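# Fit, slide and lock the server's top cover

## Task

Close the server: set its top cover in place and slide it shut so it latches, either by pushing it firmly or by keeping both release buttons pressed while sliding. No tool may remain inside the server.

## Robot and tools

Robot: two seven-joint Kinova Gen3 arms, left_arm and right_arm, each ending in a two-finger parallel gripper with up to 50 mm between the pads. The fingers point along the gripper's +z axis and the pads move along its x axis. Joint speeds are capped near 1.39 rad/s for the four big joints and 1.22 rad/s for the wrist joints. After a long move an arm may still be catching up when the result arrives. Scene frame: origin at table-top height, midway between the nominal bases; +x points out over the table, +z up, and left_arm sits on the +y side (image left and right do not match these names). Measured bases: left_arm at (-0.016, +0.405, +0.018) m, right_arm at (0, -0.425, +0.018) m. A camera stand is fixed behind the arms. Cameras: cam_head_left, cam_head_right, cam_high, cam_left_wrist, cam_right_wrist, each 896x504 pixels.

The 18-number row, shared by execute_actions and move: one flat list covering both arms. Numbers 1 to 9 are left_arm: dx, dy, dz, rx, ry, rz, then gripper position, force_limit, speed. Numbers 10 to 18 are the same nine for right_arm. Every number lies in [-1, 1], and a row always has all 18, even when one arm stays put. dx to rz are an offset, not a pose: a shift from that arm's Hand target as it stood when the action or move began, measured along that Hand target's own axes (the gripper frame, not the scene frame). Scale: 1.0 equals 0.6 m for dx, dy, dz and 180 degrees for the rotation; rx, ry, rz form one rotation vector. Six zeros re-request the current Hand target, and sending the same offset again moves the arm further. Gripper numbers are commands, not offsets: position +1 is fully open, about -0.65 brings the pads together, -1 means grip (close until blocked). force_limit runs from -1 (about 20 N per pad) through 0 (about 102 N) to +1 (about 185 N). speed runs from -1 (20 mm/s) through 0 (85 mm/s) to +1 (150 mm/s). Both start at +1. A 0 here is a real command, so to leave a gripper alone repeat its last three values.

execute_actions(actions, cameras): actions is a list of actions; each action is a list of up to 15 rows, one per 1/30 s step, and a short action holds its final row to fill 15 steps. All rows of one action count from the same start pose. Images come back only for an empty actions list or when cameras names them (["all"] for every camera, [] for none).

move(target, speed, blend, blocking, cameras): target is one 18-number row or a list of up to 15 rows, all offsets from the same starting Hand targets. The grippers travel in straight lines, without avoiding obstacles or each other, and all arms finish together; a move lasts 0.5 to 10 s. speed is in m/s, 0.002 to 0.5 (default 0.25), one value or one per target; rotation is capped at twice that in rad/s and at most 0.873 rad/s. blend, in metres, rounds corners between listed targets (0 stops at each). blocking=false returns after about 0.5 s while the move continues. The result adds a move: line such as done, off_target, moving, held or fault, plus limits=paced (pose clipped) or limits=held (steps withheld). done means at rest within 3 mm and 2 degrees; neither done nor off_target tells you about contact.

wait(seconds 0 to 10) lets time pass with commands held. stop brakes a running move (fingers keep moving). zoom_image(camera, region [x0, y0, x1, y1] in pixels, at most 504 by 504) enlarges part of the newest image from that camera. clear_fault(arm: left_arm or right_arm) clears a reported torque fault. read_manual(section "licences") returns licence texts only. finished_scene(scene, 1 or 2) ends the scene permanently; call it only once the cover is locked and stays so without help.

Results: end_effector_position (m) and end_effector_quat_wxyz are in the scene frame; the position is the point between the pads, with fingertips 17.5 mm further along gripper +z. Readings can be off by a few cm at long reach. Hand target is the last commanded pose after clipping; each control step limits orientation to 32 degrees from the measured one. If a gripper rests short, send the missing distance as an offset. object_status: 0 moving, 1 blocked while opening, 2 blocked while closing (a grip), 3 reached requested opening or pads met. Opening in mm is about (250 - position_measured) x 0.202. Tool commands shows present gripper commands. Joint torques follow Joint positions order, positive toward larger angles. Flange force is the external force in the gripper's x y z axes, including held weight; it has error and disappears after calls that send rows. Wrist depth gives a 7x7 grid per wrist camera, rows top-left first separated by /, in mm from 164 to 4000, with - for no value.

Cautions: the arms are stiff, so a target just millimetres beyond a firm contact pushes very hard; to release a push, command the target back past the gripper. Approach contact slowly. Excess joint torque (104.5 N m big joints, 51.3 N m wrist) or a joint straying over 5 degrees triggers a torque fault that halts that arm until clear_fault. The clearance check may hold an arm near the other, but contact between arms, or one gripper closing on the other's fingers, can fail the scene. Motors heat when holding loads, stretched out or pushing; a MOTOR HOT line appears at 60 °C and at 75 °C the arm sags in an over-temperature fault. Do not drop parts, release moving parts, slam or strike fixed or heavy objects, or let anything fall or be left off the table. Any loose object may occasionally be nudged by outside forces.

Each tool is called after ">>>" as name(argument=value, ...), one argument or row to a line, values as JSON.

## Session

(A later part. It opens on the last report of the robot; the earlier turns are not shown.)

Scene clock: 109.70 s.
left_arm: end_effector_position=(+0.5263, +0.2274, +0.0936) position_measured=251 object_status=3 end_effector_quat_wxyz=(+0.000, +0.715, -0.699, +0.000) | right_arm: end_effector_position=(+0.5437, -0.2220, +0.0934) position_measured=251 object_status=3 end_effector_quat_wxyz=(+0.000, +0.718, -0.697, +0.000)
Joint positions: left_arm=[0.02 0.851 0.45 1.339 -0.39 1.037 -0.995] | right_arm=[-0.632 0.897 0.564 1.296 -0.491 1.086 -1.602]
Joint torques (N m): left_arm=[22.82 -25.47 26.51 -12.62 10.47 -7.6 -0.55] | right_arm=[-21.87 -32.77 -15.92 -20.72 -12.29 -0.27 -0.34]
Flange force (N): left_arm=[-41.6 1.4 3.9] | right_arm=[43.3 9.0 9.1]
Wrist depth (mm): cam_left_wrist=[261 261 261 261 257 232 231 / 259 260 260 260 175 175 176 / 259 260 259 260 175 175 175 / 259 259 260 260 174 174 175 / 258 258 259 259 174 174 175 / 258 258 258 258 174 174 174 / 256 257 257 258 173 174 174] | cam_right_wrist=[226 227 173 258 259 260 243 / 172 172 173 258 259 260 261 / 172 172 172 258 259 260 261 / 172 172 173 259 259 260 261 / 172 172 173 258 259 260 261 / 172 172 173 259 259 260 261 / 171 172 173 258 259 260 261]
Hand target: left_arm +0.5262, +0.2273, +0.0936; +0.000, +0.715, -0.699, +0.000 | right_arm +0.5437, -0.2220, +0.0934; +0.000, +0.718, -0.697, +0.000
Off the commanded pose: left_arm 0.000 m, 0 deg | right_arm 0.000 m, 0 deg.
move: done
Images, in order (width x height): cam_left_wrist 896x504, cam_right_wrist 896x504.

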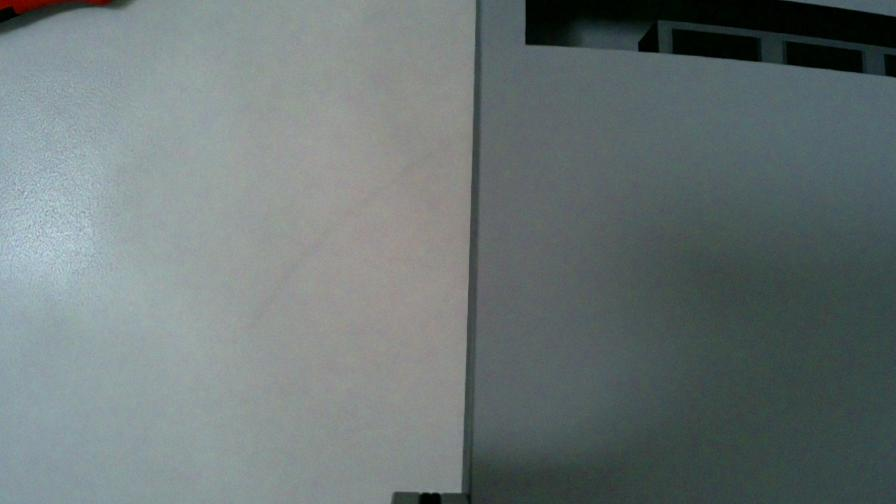

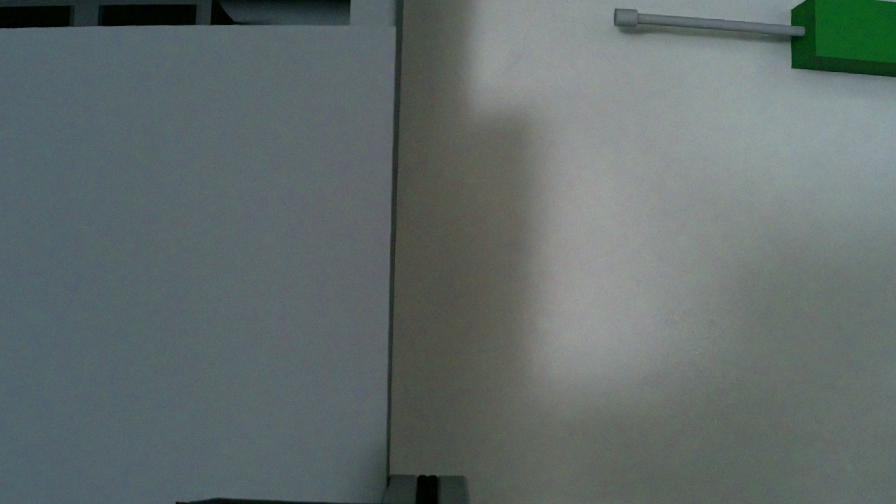

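>>> move(
  target=[
    [-0.00053,-0.019,0,0,0,0.00144,-0.66,-0.8,0,-0.00177,-0.01442,0,0,0,0.00194,-0.66,-0.8,0],
    [-0.00053,-0.019,0.03,0,0,0.00144,-0.66,-0.8,0,-0.00177,-0.01442,0.03,0,0,0.00194,-0.66,-0.8,0],
  ],
  speed=0.04,
  blend=[0.003,0],
  cameras=["cam_left_wrist", "cam_right_wrist", "cam_head_left", "cam_head_right"],
)

>>> zoom_image(
  camera="cam_left_wrist",
  region=[440, 0, 640, 112],
)

>>> zoom_image(
  camera="cam_right_wrist",
  region=[260, 0, 460, 112],
)

Scene clock: 115.37 s.
left_arm: end_effector_position=(+0.5376, +0.2279, +0.0756) position_measured=251 object_status=3 end_effector_quat_wxyz=(+0.000, +0.714, -0.700, +0.000) | right_arm: end_effector_position=(+0.5523, -0.2207, +0.0755) position_measured=251 object_status=3 end_effector_quat_wxyz=(+0.000, +0.715, -0.699, +0.000)
Joint positions: left_arm=[0.024 0.897 0.443 1.307 -0.402 1.025 -1.005] | right_arm=[-0.618 0.937 0.555 1.272 -0.504 1.07 -1.603]
Joint torques (N m): left_arm=[24.38 -26.3 28.25 -12.72 11.44 -8.08 -0.06] | right_arm=[-23.81 -34.38 -17.58 -21.34 -13.18 -0.21 -0.53]
Flange force (N): left_arm=[-44.7 2.2 4.1] | right_arm=[46.1 7.7 9.0]
Wrist depth (mm): cam_left_wrist=[242 242 243 242 239 239 213 / 241 242 242 241 175 175 175 / 241 241 241 242 175 175 175 / 240 241 241 241 174 175 175 / 240 240 241 241 174 174 174 / 240 240 240 241 174 174 174 / 239 239 240 240 173 173 174] | cam_right_wrist=[208 209 173 240 241 242 243 / 172 172 173 240 241 242 243 / 172 172 173 240 241 242 242 / 172 172 173 240 240 242 242 / 172 172 173 240 241 242 243 / 172 172 173 240 241 242 243 / 172 172 172 240 241 242 242]
Hand target: left_arm +0.5376, +0.2279, +0.0756; +0.000, +0.714, -0.700, +0.000 | right_arm +0.5523, -0.2207, +0.0754; +0.000, +0.715, -0.699, +0.000
Off the commanded pose: left_arm 0.000 m, 0 deg | right_arm 0.000 m, 0 deg.
move: done
Images, in order (width x height): cam_head_left 896x504, cam_head_right 896x504, cam_left_wrist 896x504, cam_right_wrist 896x504.

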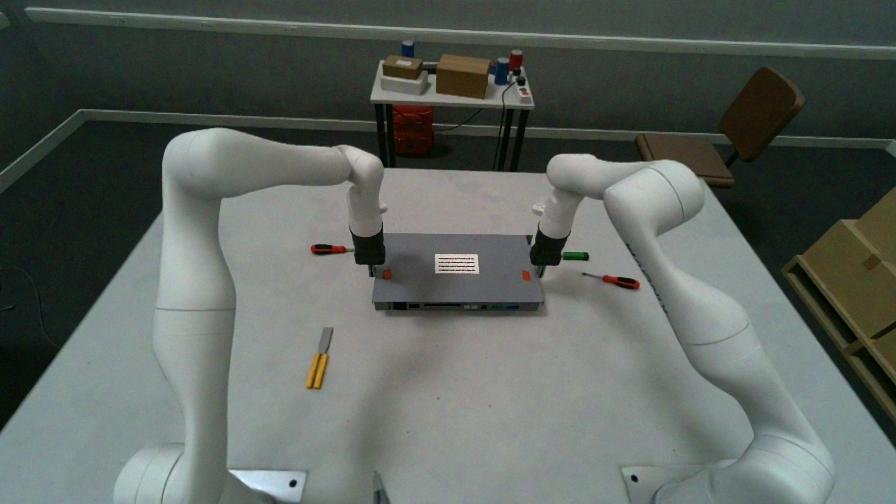

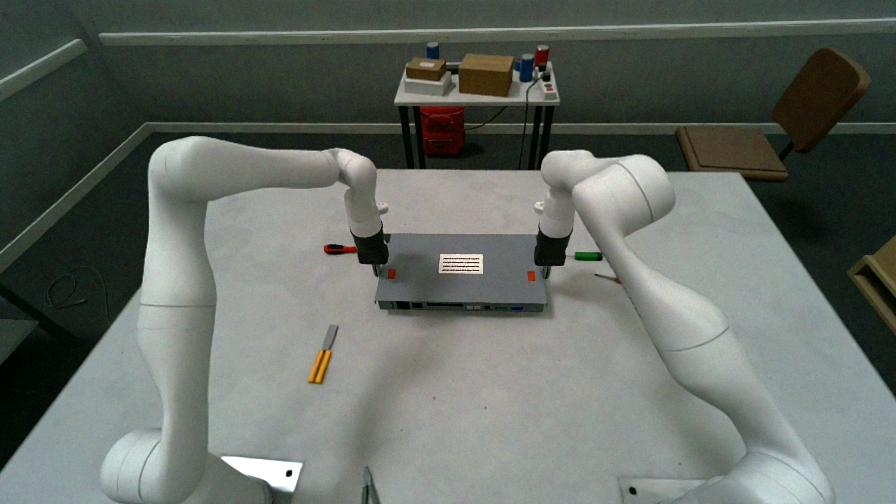

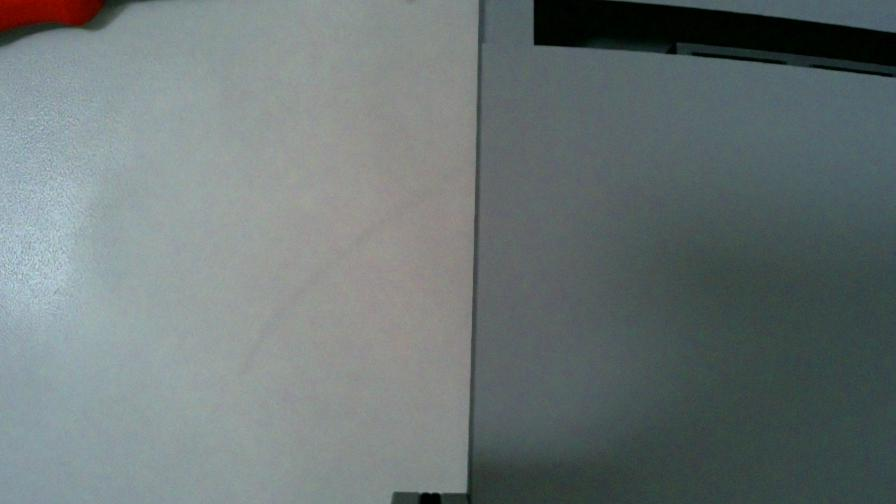

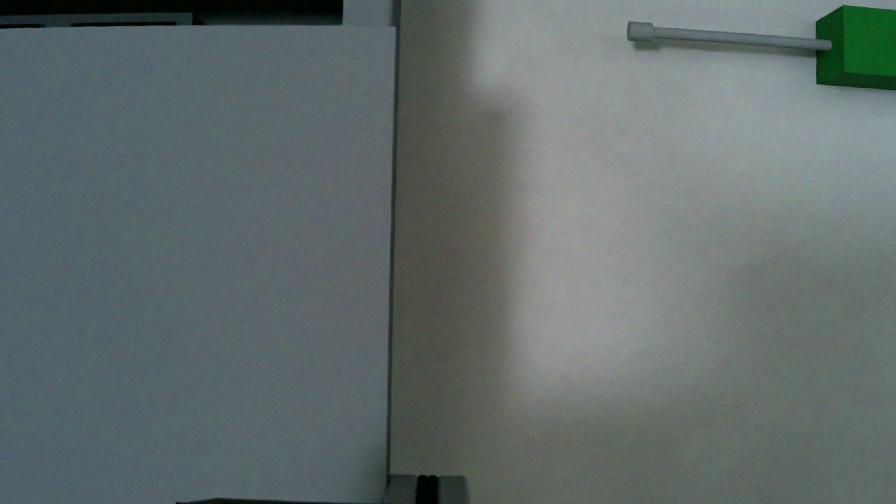

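Scaled by 2.520 from the camera's 896x504 image, which has a finer 1280x720 frame.

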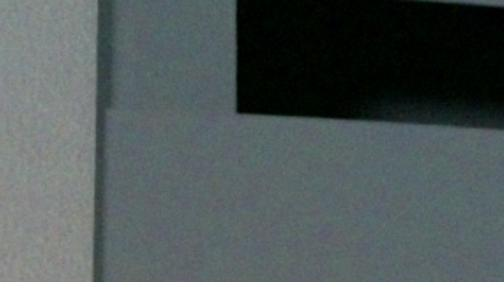

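Scaled by 2.520 from the camera's 896x504 image, which has a finer 1280x720 frame.

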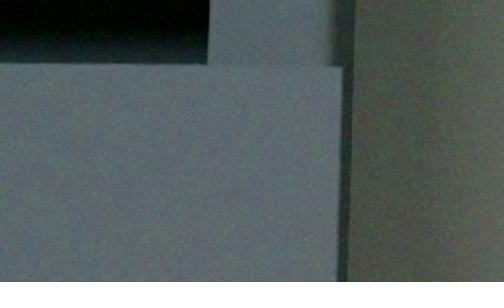

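>>> zoom_image(
  camera="cam_left_wrist",
  region=[455, 50, 505, 80],
)

>>> zoom_image(
  camera="cam_left_wrist",
  region=[455, 250, 505, 280],
)

>>> zoom_image(
  camera="cam_left_wrist",
  region=[450, 450, 500, 480],
)

>>> zoom_image(
  camera="cam_right_wrist",
  region=[370, 50, 420, 80],
)

>>> zoom_image(
  camera="cam_right_wrist",
  region=[370, 250, 420, 280],
)

>>> zoom_image(
  camera="cam_right_wrist",
  region=[370, 440, 420, 470],
)

>>> zoom_image(
  camera="cam_left_wrist",
  region=[720, 0, 896, 99],
)

Scaled by 10.080 from the camera's 896x504 image, which has a finer 1280x720 frame.

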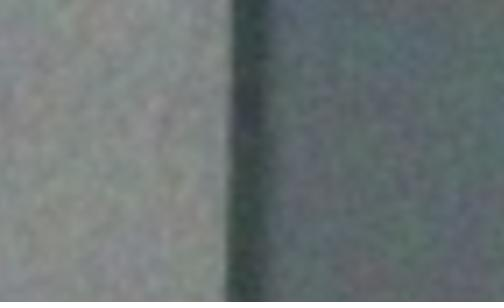

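Scaled by 10.080 from the camera's 896x504 image, which has a finer 1280x720 frame.

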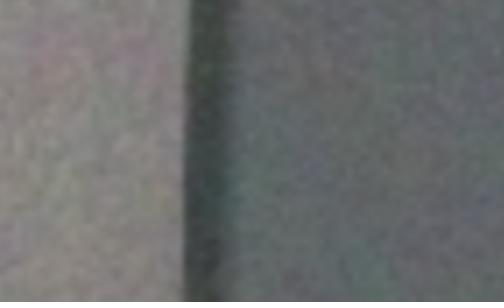

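Scaled by 10.080 from the camera's 896x504 image, which has a finer 1280x720 frame.

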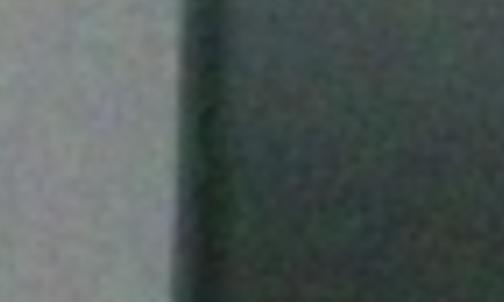

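Scaled by 10.080 from the camera's 896x504 image, which has a finer 1280x720 frame.

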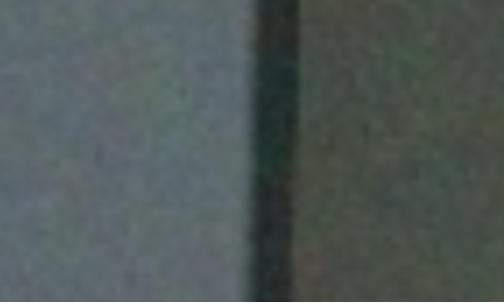

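Scaled by 10.080 from the camera's 896x504 image, which has a finer 1280x720 frame.

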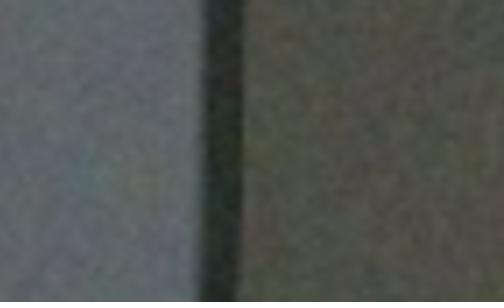

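Scaled by 10.080 from the camera's 896x504 image, which has a finer 1280x720 frame.

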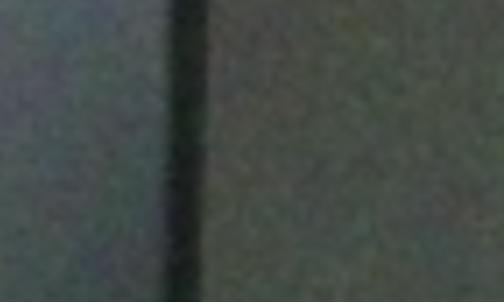

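Scaled by 2.864 from the camera's 896x504 image, which has a finer 1280x720 frame.

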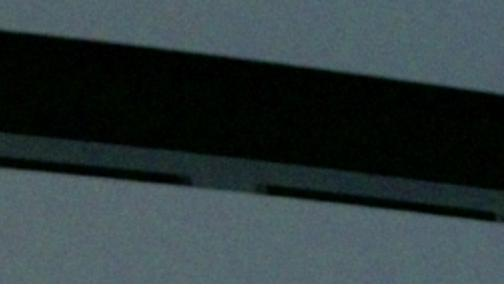

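>>> zoom_image(
  camera="cam_left_wrist",
  region=[460, 0, 520, 60],
)

>>> zoom_image(
  camera="cam_right_wrist",
  region=[365, 0, 425, 60],
)

>>> zoom_image(
  camera="cam_head_left",
  region=[355, 225, 565, 320],
)

>>> zoom_image(
  camera="cam_head_right",
  region=[355, 225, 565, 320],
)

Scaled by 8.400 from the camera's 896x504 image, which has a finer 1280x720 frame.

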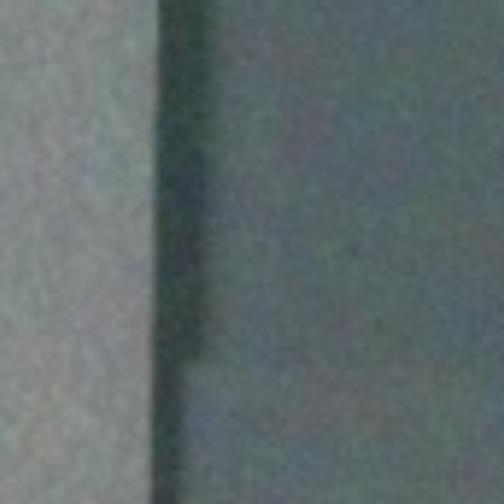

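Scaled by 8.400 from the camera's 896x504 image, which has a finer 1280x720 frame.

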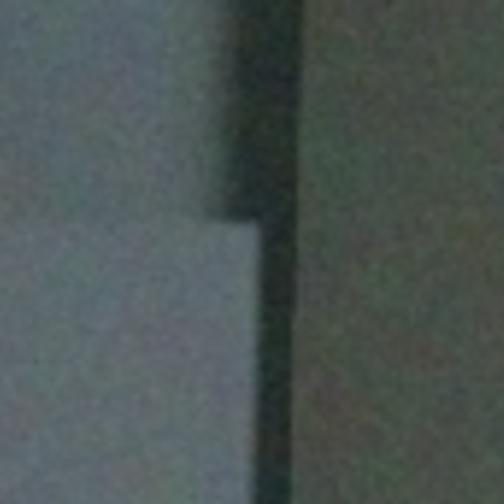

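Scaled by 2.400 from the camera's 896x504 image, which has a finer 1280x720 frame.

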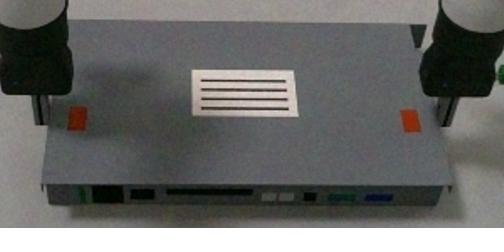

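Scaled by 2.400 from the camera's 896x504 image, which has a finer 1280x720 frame.

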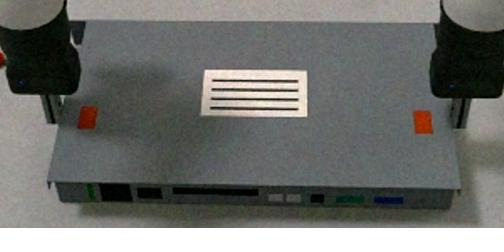

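>>> zoom_image(
  camera="cam_head_left",
  region=[360, 290, 410, 320],
)

>>> zoom_image(
  camera="cam_head_left",
  region=[510, 290, 560, 320],
)

>>> zoom_image(
  camera="cam_head_right",
  region=[360, 290, 410, 320],
)

>>> zoom_image(
  camera="cam_head_right",
  region=[510, 290, 560, 320],
)

Scaled by 10.080 from the camera's 896x504 image, which has a finer 1280x720 frame.

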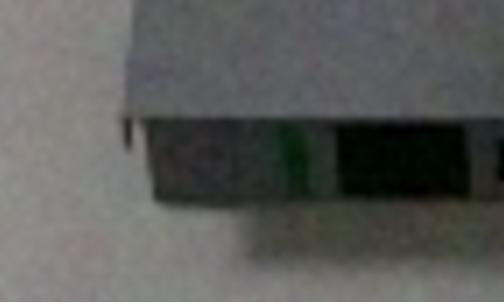

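Scaled by 10.080 from the camera's 896x504 image, which has a finer 1280x720 frame.

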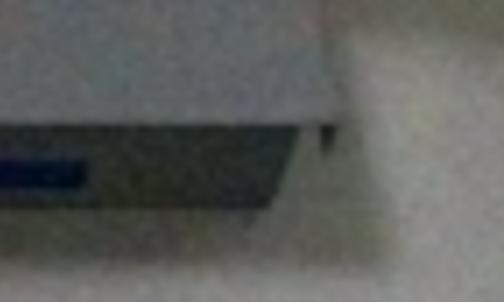

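Scaled by 10.080 from the camera's 896x504 image, which has a finer 1280x720 frame.

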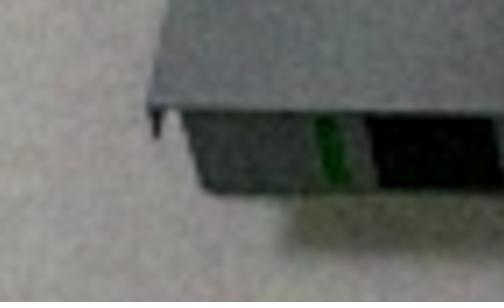

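Scaled by 10.080 from the camera's 896x504 image, which has a finer 1280x720 frame.

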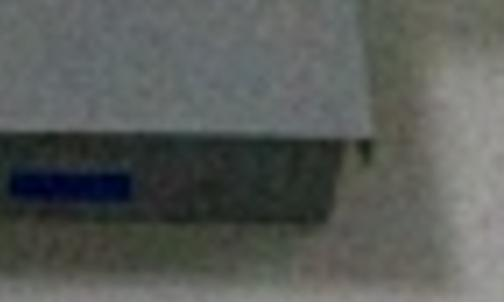

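>>> move(
  target=[0,0,0.01,0,0,0,-0.66,-0.8,0,0,0,0.01,0,0,0,-0.66,-0.8,0],
  speed=0.02,
)

>>> move(
  target=[0,0,0.005,0,0,0,-0.66,-0.8,0,0,0,0.005,0,0,0,-0.66,-0.8,0],
  speed=0.02,
)

Scene clock: 120.07 s.
left_arm: end_effector_position=(+0.5376, +0.2279, +0.0696) position_measured=251 object_status=3 end_effector_quat_wxyz=(+0.000, +0.714, -0.700, +0.000) | right_arm: end_effector_position=(+0.5523, -0.2207, +0.0694) position_measured=251 object_status=3 end_effector_quat_wxyz=(+0.000, +0.715, -0.699, +0.000)
Joint positions: left_arm=[0.025 0.905 0.439 1.311 -0.405 1.012 -1.003] | right_arm=[-0.617 0.945 0.551 1.277 -0.508 1.057 -1.6]
Joint torques (N m): left_arm=[24.32 -26.47 28.35 -12.67 11.33 -8.08 -0.05] | right_arm=[-23.68 -34.36 -17.56 -21.31 -13.07 -0.19 -0.5]
Flange force (N): left_arm=[-44.6 2.2 4.3] | right_arm=[45.9 7.9 8.6]
Wrist depth (mm): cam_left_wrist=[236 236 237 237 233 216 207 / 236 236 236 236 175 175 176 / 235 235 235 235 175 175 175 / 235 235 235 235 175 175 175 / 234 234 234 235 174 175 174 / 234 234 234 234 173 174 174 / 233 234 233 234 173 174 174] | cam_right_wrist=[202 203 173 234 235 236 229 / 172 172 173 235 235 236 236 / 172 172 173 235 235 236 236 / 172 172 173 235 235 236 236 / 172 172 173 234 235 236 236 / 172 172 173 234 235 235 236 / 171 172 173 234 235 236 236]
Hand target: left_arm +0.5376, +0.2279, +0.0696; +0.000, +0.714, -0.700, +0.000 | right_arm +0.5523, -0.2207, +0.0694; +0.000, +0.715, -0.699, +0.000
Off the commanded pose: left_arm 0.000 m, 0 deg | right_arm 0.000 m, 0 deg.
move: done

Scene clock: 120.77 s.
left_arm: end_effector_position=(+0.5376, +0.2279, +0.0666) position_measured=251 object_status=3 end_effector_quat_wxyz=(+0.000, +0.714, -0.700, +0.000) | right_arm: end_effector_position=(+0.5523, -0.2207, +0.0664) position_measured=251 object_status=3 end_effector_quat_wxyz=(+0.000, +0.715, -0.699, +0.000)
Joint positions: left_arm=[0.026 0.909 0.438 1.314 -0.407 1.006 -1.001] | right_arm=[-0.617 0.949 0.55 1.279 -0.51 1.051 -1.599]
Joint torques (N m): left_arm=[24.52 -26.08 28.58 -12.42 11.42 -8.22 0.01] | right_arm=[-23.34 -34.34 -17.27 -21.21 -12.79 -0.1 -0.47]
Flange force (N): left_arm=[-44.9 1.7 3.4] | right_arm=[45.4 8.3 8.7]
Wrist depth (mm): cam_left_wrist=[233 233 234 234 230 227 204 / 233 233 233 233 176 176 176 / 232 233 232 232 175 175 175 / 232 232 232 233 175 175 175 / 231 231 232 231 174 174 175 / 231 231 231 232 174 174 174 / 230 230 231 231 173 173 174] | cam_right_wrist=[199 200 173 231 232 232 229 / 172 173 173 232 232 233 233 / 172 172 173 231 232 232 233 / 172 172 173 232 232 233 233 / 172 172 173 231 232 233 233 / 172 172 173 231 232 232 234 / 172 172 173 231 232 233 233]
Hand target: left_arm +0.5376, +0.2279, +0.0666; +0.000, +0.714, -0.700, +0.000 | right_arm +0.5523, -0.2207, +0.0664; +0.000, +0.715, -0.699, +0.000
Off the commanded pose: left_arm 0.000 m, 0 deg | right_arm 0.000 m, 0 deg.
move: done

>>> move(
  target=[0,0,0.005,0,0,0,-0.66,-0.8,0,0,0,0.005,0,0,0,-0.66,-0.8,0],
  speed=0.015,
)

>>> move(
  target=[0,0,0.00333,0,0,0,-0.66,-0.8,0,0,0,0.00333,0,0,0,-0.66,-0.8,0],
  speed=0.015,
  cameras=["cam_left_wrist", "cam_right_wrist"],
)

Scene clock: 121.73 s.
left_arm: end_effector_position=(+0.5376, +0.2279, +0.0636) position_measured=251 object_status=3 end_effector_quat_wxyz=(+0.000, +0.714, -0.700, +0.000) | right_arm: end_effector_position=(+0.5523, -0.2207, +0.0634) position_measured=251 object_status=3 end_effector_quat_wxyz=(+0.000, +0.715, -0.699, +0.000)
Joint positions: left_arm=[0.026 0.913 0.436 1.316 -0.409 1 -1] | right_arm=[-0.616 0.953 0.548 1.282 -0.512 1.045 -1.597]
Joint torques (N m): left_arm=[24.61 -26.47 28.8 -12.53 11.54 -8.23 0.12] | right_arm=[-22.95 -34.4 -16.95 -21.09 -12.64 -0.04 -0.55]
Flange force (N): left_arm=[-45.2 1.6 4.1] | right_arm=[44.9 8.4 8.8]
Wrist depth (mm): cam_left_wrist=[230 230 230 230 227 216 225 / 230 230 230 230 183 183 184 / 229 229 230 229 182 181 182 / 229 229 229 229 180 180 181 / 228 228 229 229 179 179 179 / 228 228 228 228 177 177 177 / 227 228 228 227 175 176 176] | cam_right_wrist=[196 181 183 228 229 230 229 / 179 180 180 228 229 230 230 / 178 179 179 228 229 230 230 / 177 178 178 228 229 230 230 / 176 176 177 228 229 229 230 / 175 175 176 228 229 230 230 / 174 174 174 228 229 230 230]
Hand target: left_arm +0.5376, +0.2279, +0.0636; +0.000, +0.714, -0.700, +0.000 | right_arm +0.5523, -0.2207, +0.0634; +0.000, +0.715, -0.699, +0.000
Off the commanded pose: left_arm 0.000 m, 0 deg | right_arm 0.000 m, 0 deg.
move: done

Scene clock: 122.43 s.
left_arm: end_effector_position=(+0.5376, +0.2279, +0.0616) position_measured=251 object_status=3 end_effector_quat_wxyz=(+0.000, +0.714, -0.700, +0.000) | right_arm: end_effector_position=(+0.5523, -0.2207, +0.0614) position_measured=251 object_status=3 end_effector_quat_wxyz=(+0.000, +0.715, -0.699, +0.000)
Joint positions: left_arm=[0.027 0.916 0.435 1.317 -0.41 0.996 -0.999] | right_arm=[-0.616 0.955 0.547 1.283 -0.513 1.041 -1.596]
Joint torques (N m): left_arm=[24.72 -25.83 28.88 -12.49 11.52 -8.46 0.14] | right_arm=[-22.74 -32.74 -17.24 -20.9 -12.55 -0.5 -0.47]
Flange force (N): left_arm=[-45.7 2.3 2.7] | right_arm=[44.9 9.9 5.2]
Wrist depth (mm): cam_left_wrist=[228 228 228 228 225 216 224 / 228 228 228 228 180 180 181 / 227 227 227 228 179 179 180 / 226 227 227 227 178 178 179 / 226 226 227 227 177 177 178 / 226 226 226 226 176 176 176 / 226 225 225 226 175 175 175] | cam_right_wrist=[194 178 179 227 227 228 228 / 177 177 178 227 227 228 228 / 176 176 177 226 227 228 229 / 175 176 176 226 227 227 228 / 174 175 176 227 227 228 228 / 174 174 175 226 227 228 228 / 173 174 174 226 227 227 228]
Hand target: left_arm +0.5376, +0.2279, +0.0616; +0.000, +0.714, -0.700, +0.000 | right_arm +0.5523, -0.2207, +0.0614; +0.000, +0.715, -0.699, +0.000
Off the commanded pose: left_arm 0.000 m, 0 deg | right_arm 0.000 m, 0 deg.
move: done
Images, in order (width x height): cam_left_wrist 896x504, cam_right_wrist 896x504.

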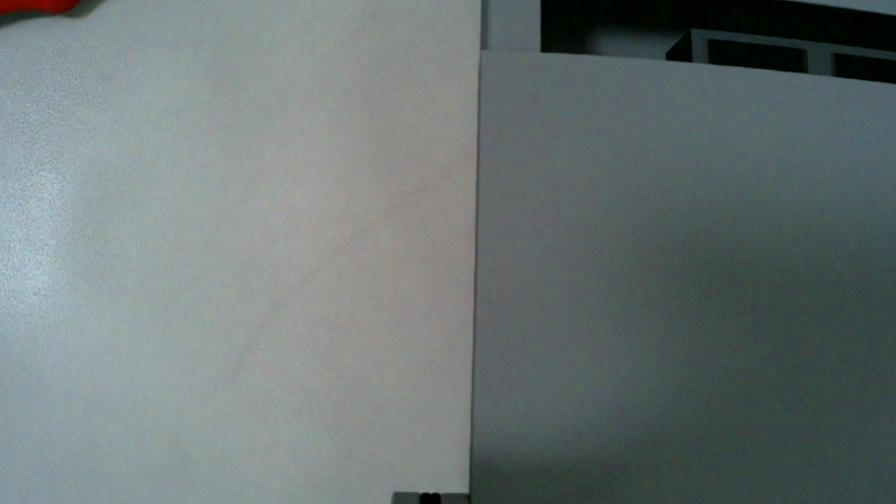

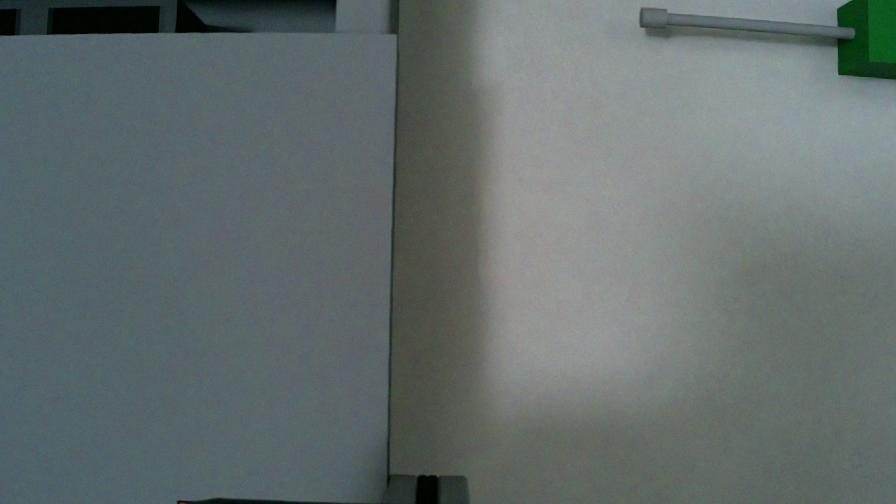

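>>> move(
  target=[0,0,0.005,0,0,0,-0.66,-0.8,0,0,0,0.005,0,0,0,-0.66,-0.8,0],
  speed=0.015,
)

Scene clock: 124.03 s.
left_arm: end_effector_position=(+0.5376, +0.2279, +0.0586) position_measured=251 object_status=3 end_effector_quat_wxyz=(+0.000, +0.714, -0.700, +0.000) | right_arm: end_effector_position=(+0.5523, -0.2207, +0.0584) position_measured=251 object_status=3 end_effector_quat_wxyz=(+0.000, +0.715, -0.699, +0.000)
Joint positions: left_arm=[0.027 0.92 0.434 1.319 -0.411 0.99 -0.998] | right_arm=[-0.615 0.959 0.545 1.285 -0.515 1.035 -1.595]
Joint torques (N m): left_arm=[24.69 -25.9 28.91 -12.52 11.42 -8.51 0.06] | right_arm=[-22.88 -32.45 -17.38 -20.76 -12.4 -0.43 -0.31]
Flange force (N): left_arm=[-45.6 2.5 2.7] | right_arm=[44.8 9.9 4.6]
Wrist depth (mm): cam_left_wrist=[225 225 226 225 222 216 196 / 224 224 225 225 176 175 176 / 224 224 224 224 175 175 176 / 224 224 224 224 175 175 175 / 223 223 224 223 174 175 175 / 223 223 223 223 174 174 175 / 223 222 223 223 174 174 174] | cam_right_wrist=[191 192 174 223 224 225 225 / 173 173 174 223 224 225 225 / 173 173 174 224 224 225 225 / 173 173 173 224 224 225 225 / 172 173 174 224 224 224 225 / 172 173 173 223 224 225 225 / 173 173 173 223 224 225 225]
Hand target: left_arm +0.5376, +0.2279, +0.0586; +0.000, +0.714, -0.700, +0.000 | right_arm +0.5523, -0.2207, +0.0584; +0.000, +0.715, -0.699, +0.000
Off the commanded pose: left_arm 0.000 m, 0 deg | right_arm 0.000 m, 0 deg.
move: done

>>> wait(
  seconds=0,
  cameras=["cam_left_wrist", "cam_right_wrist", "cam_head_left", "cam_head_right"],
)

>>> zoom_image(
  camera="cam_head_left",
  region=[355, 225, 565, 320],
)

>>> zoom_image(
  camera="cam_head_left",
  region=[360, 290, 410, 320],
)

>>> zoom_image(
  camera="cam_head_left",
  region=[510, 290, 560, 320],
)

>>> zoom_image(
  camera="cam_head_right",
  region=[360, 290, 410, 320],
)

>>> zoom_image(
  camera="cam_head_right",
  region=[510, 290, 560, 320],
)

Scene clock: 124.40 s.
left_arm: end_effector_position=(+0.5376, +0.2279, +0.0586) position_measured=251 object_status=3 end_effector_quat_wxyz=(+0.000, +0.714, -0.700, +0.000) | right_arm: end_effector_position=(+0.5523, -0.2207, +0.0584) position_measured=251 object_status=3 end_effector_quat_wxyz=(+0.000, +0.715, -0.699, +0.000)
Joint positions: left_arm=[0.027 0.92 0.434 1.319 -0.411 0.99 -0.998] | right_arm=[-0.615 0.96 0.545 1.285 -0.515 1.035 -1.595]
Joint torques (N m): left_arm=[24.68 -25.75 28.85 -12.47 11.39 -8.53 0.07] | right_arm=[-22.92 -32.22 -17.44 -20.77 -12.41 -0.48 -0.31]
Flange force (N): left_arm=[-45.6 2.5 2.4] | right_arm=[45.0 10.2 4.2]
Wrist depth (mm): cam_left_wrist=[225 225 225 226 222 216 196 / 225 225 225 224 175 176 176 / 224 225 225 224 175 175 176 / 224 224 224 224 175 175 175 / 223 223 224 224 175 175 175 / 223 223 224 223 174 174 174 / 222 223 223 223 174 174 174] | cam_right_wrist=[191 192 174 223 224 224 225 / 173 173 174 223 224 225 226 / 173 173 174 223 224 225 225 / 173 173 174 224 224 225 226 / 173 173 174 224 224 225 226 / 172 173 174 223 224 225 225 / 172 173 174 223 224 225 225]
Hand target: left_arm +0.5376, +0.2279, +0.0586; +0.000, +0.714, -0.700, +0.000 | right_arm +0.5523, -0.2207, +0.0584; +0.000, +0.715, -0.699, +0.000
Tool commands: left_gripper/position=-0.66 left_gripper/force_limit=-0.8 left_gripper/speed=+0.0 right_gripper/position=-0.66 right_gripper/force_limit=-0.8 right_gripper/speed=+0.0
Off the commanded pose: left_arm 0.000 m, 0 deg | right_arm 0.000 m, 0 deg.
Images, in order (width x height): cam_head_left 896x504, cam_head_right 896x504, cam_left_wrist 896x504, cam_right_wrist 896x504.

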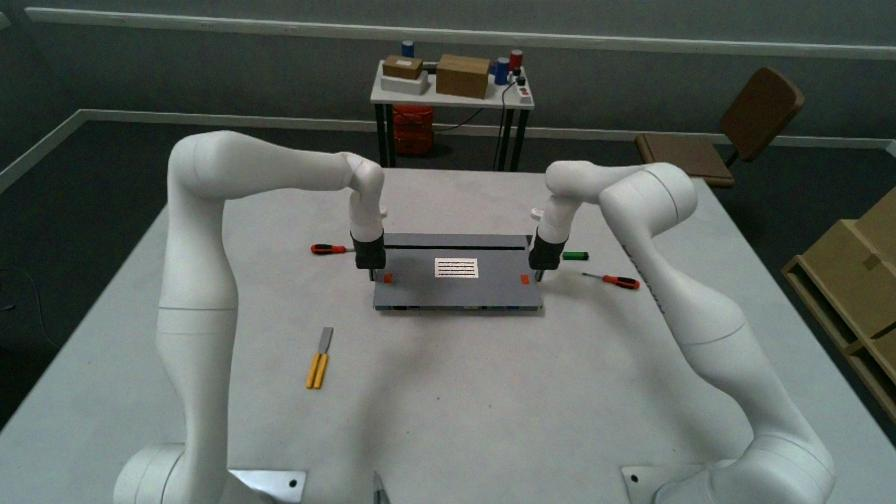

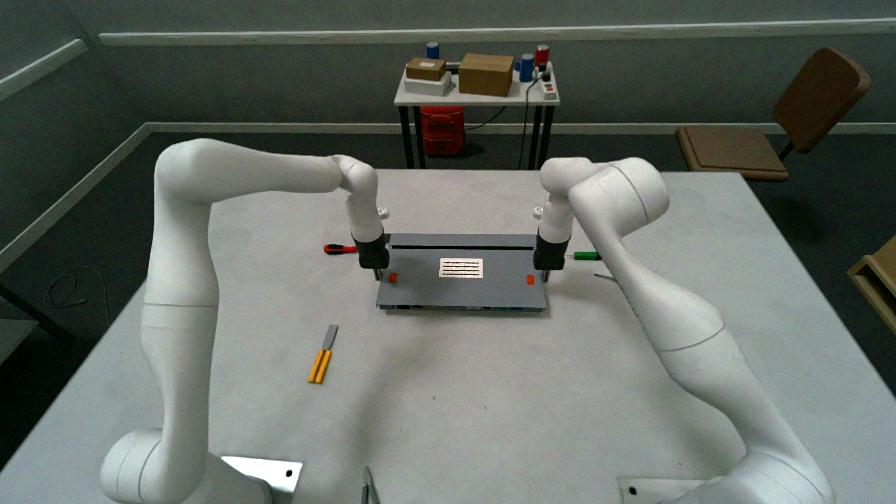

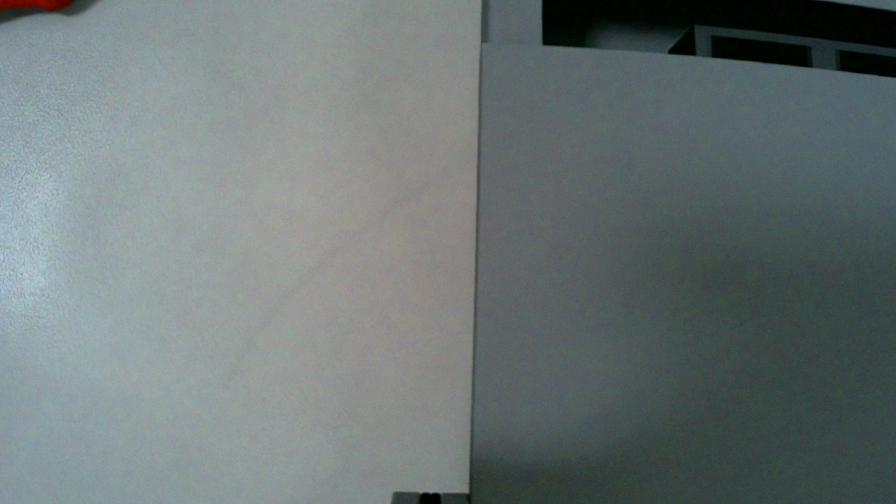

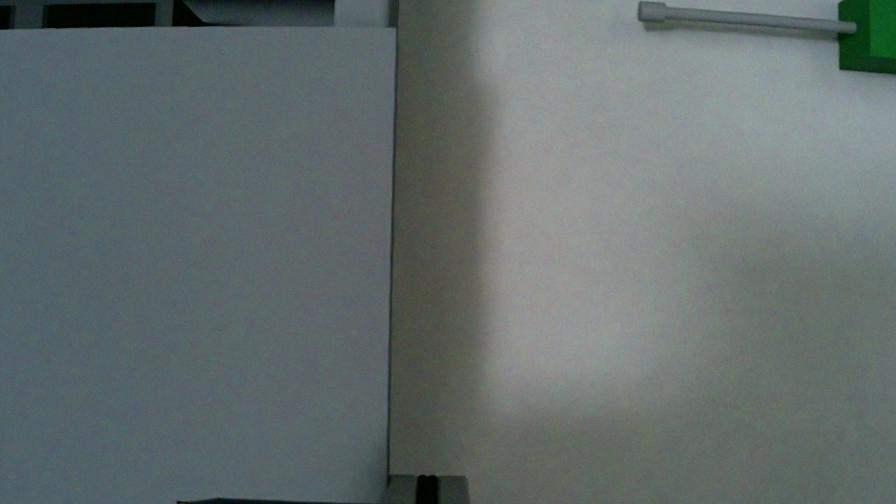

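Scaled by 2.400 from the camera's 896x504 image, which has a finer 1280x720 frame.

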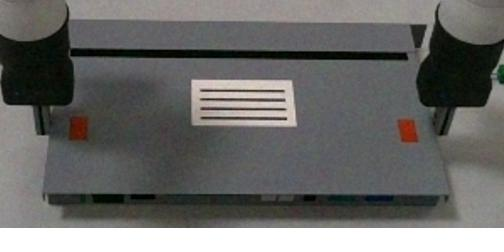

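Scaled by 10.080 from the camera's 896x504 image, which has a finer 1280x720 frame.

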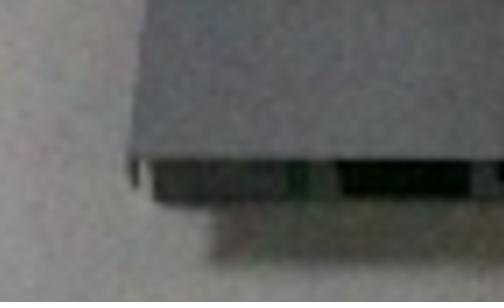

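Scaled by 10.080 from the camera's 896x504 image, which has a finer 1280x720 frame.

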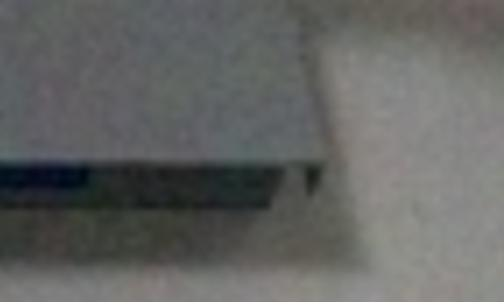

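Scaled by 10.080 from the camera's 896x504 image, which has a finer 1280x720 frame.

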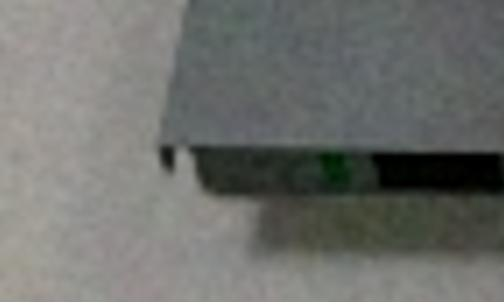

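Scaled by 10.080 from the camera's 896x504 image, which has a finer 1280x720 frame.

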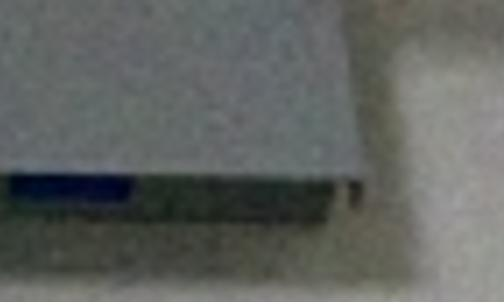

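>>> move(
  target=[0,0,0.0025,0,0,0,-0.66,-0.8,0,0,0,0.0025,0,0,0,-0.66,-0.8,0],
  speed=0.01,
)

>>> move(
  target=[0,0,0.0025,0,0,0,-0.66,-0.8,0,0,0,0.0025,0,0,0,-0.66,-0.8,0],
  speed=0.01,
)

Scene clock: 126.30 s.
left_arm: end_effector_position=(+0.5377, +0.2279, +0.0571) position_measured=251 object_status=3 end_effector_quat_wxyz=(+0.000, +0.714, -0.700, +0.000) | right_arm: end_effector_position=(+0.5523, -0.2207, +0.0570) position_measured=251 object_status=3 end_effector_quat_wxyz=(+0.000, +0.715, -0.699, +0.000)
Joint positions: left_arm=[0.028 0.922 0.433 1.32 -0.412 0.987 -0.997] | right_arm=[-0.615 0.962 0.544 1.286 -0.516 1.032 -1.594]
Joint torques (N m): left_arm=[25.1 -18.2 27.68 -11.39 11.12 -10.4 0.11] | right_arm=[-23.76 -24.31 -20.25 -17.3 -12.65 -0.18 -0.37]
Flange force (N): left_arm=[-48.1 7.6 -13.6] | right_arm=[46.2 8.9 -10.1]
Wrist depth (mm): cam_left_wrist=[224 225 225 225 221 216 195 / 224 224 224 224 176 176 176 / 223 224 224 224 175 175 175 / 223 223 223 223 174 175 175 / 223 223 223 223 174 175 174 / 222 223 222 223 174 174 174 / 222 222 222 222 174 174 174] | cam_right_wrist=[191 191 173 223 223 224 222 / 172 172 173 223 223 224 225 / 172 172 173 223 223 224 225 / 172 172 173 222 223 224 224 / 172 172 173 223 223 224 225 / 172 172 173 222 223 224 224 / 172 172 173 222 223 224 224]
Hand target: left_arm +0.5376, +0.2279, +0.0571; +0.000, +0.714, -0.700, +0.000 | right_arm +0.5523, -0.2207, +0.0569; +0.000, +0.715, -0.699, +0.000
Off the commanded pose: left_arm 0.000 m, 0 deg | right_arm 0.000 m, 0 deg.
move: done

Scene clock: 127.00 s.
left_arm: end_effector_position=(+0.5376, +0.2279, +0.0556) position_measured=251 object_status=3 end_effector_quat_wxyz=(+0.000, +0.714, -0.700, +0.000) | right_arm: end_effector_position=(+0.5523, -0.2207, +0.0554) position_measured=251 object_status=3 end_effector_quat_wxyz=(+0.000, +0.715, -0.699, +0.000)
Joint positions: left_arm=[0.028 0.924 0.432 1.321 -0.413 0.984 -0.997] | right_arm=[-0.614 0.964 0.543 1.287 -0.517 1.03 -1.594]
Joint torques (N m): left_arm=[25.92 -16.6 28.09 -8.24 11.85 -8.66 0.12] | right_arm=[-23.93 -24.13 -20.37 -17.01 -12.59 0.07 -0.36]
Flange force (N): left_arm=[-47.5 1.3 -13.9] | right_arm=[46.3 8.3 -10.1]
Wrist depth (mm): cam_left_wrist=[223 224 223 224 179 216 194 / 223 223 223 223 174 174 175 / 222 223 222 223 174 174 174 / 222 222 222 222 173 173 174 / 221 221 222 222 173 173 173 / 221 221 221 221 173 173 173 / 221 220 221 221 172 172 172] | cam_right_wrist=[189 190 171 221 222 223 223 / 171 171 171 221 222 223 223 / 171 171 171 221 222 222 223 / 170 171 171 221 222 223 223 / 170 171 171 221 221 222 223 / 170 171 171 221 222 222 223 / 170 170 171 221 221 222 223]
Hand target: left_arm +0.5376, +0.2279, +0.0556; +0.000, +0.714, -0.700, +0.000 | right_arm +0.5523, -0.2207, +0.0554; +0.000, +0.715, -0.699, +0.000
Off the commanded pose: left_arm 0.000 m, 0 deg | right_arm 0.000 m, 0 deg.
move: done


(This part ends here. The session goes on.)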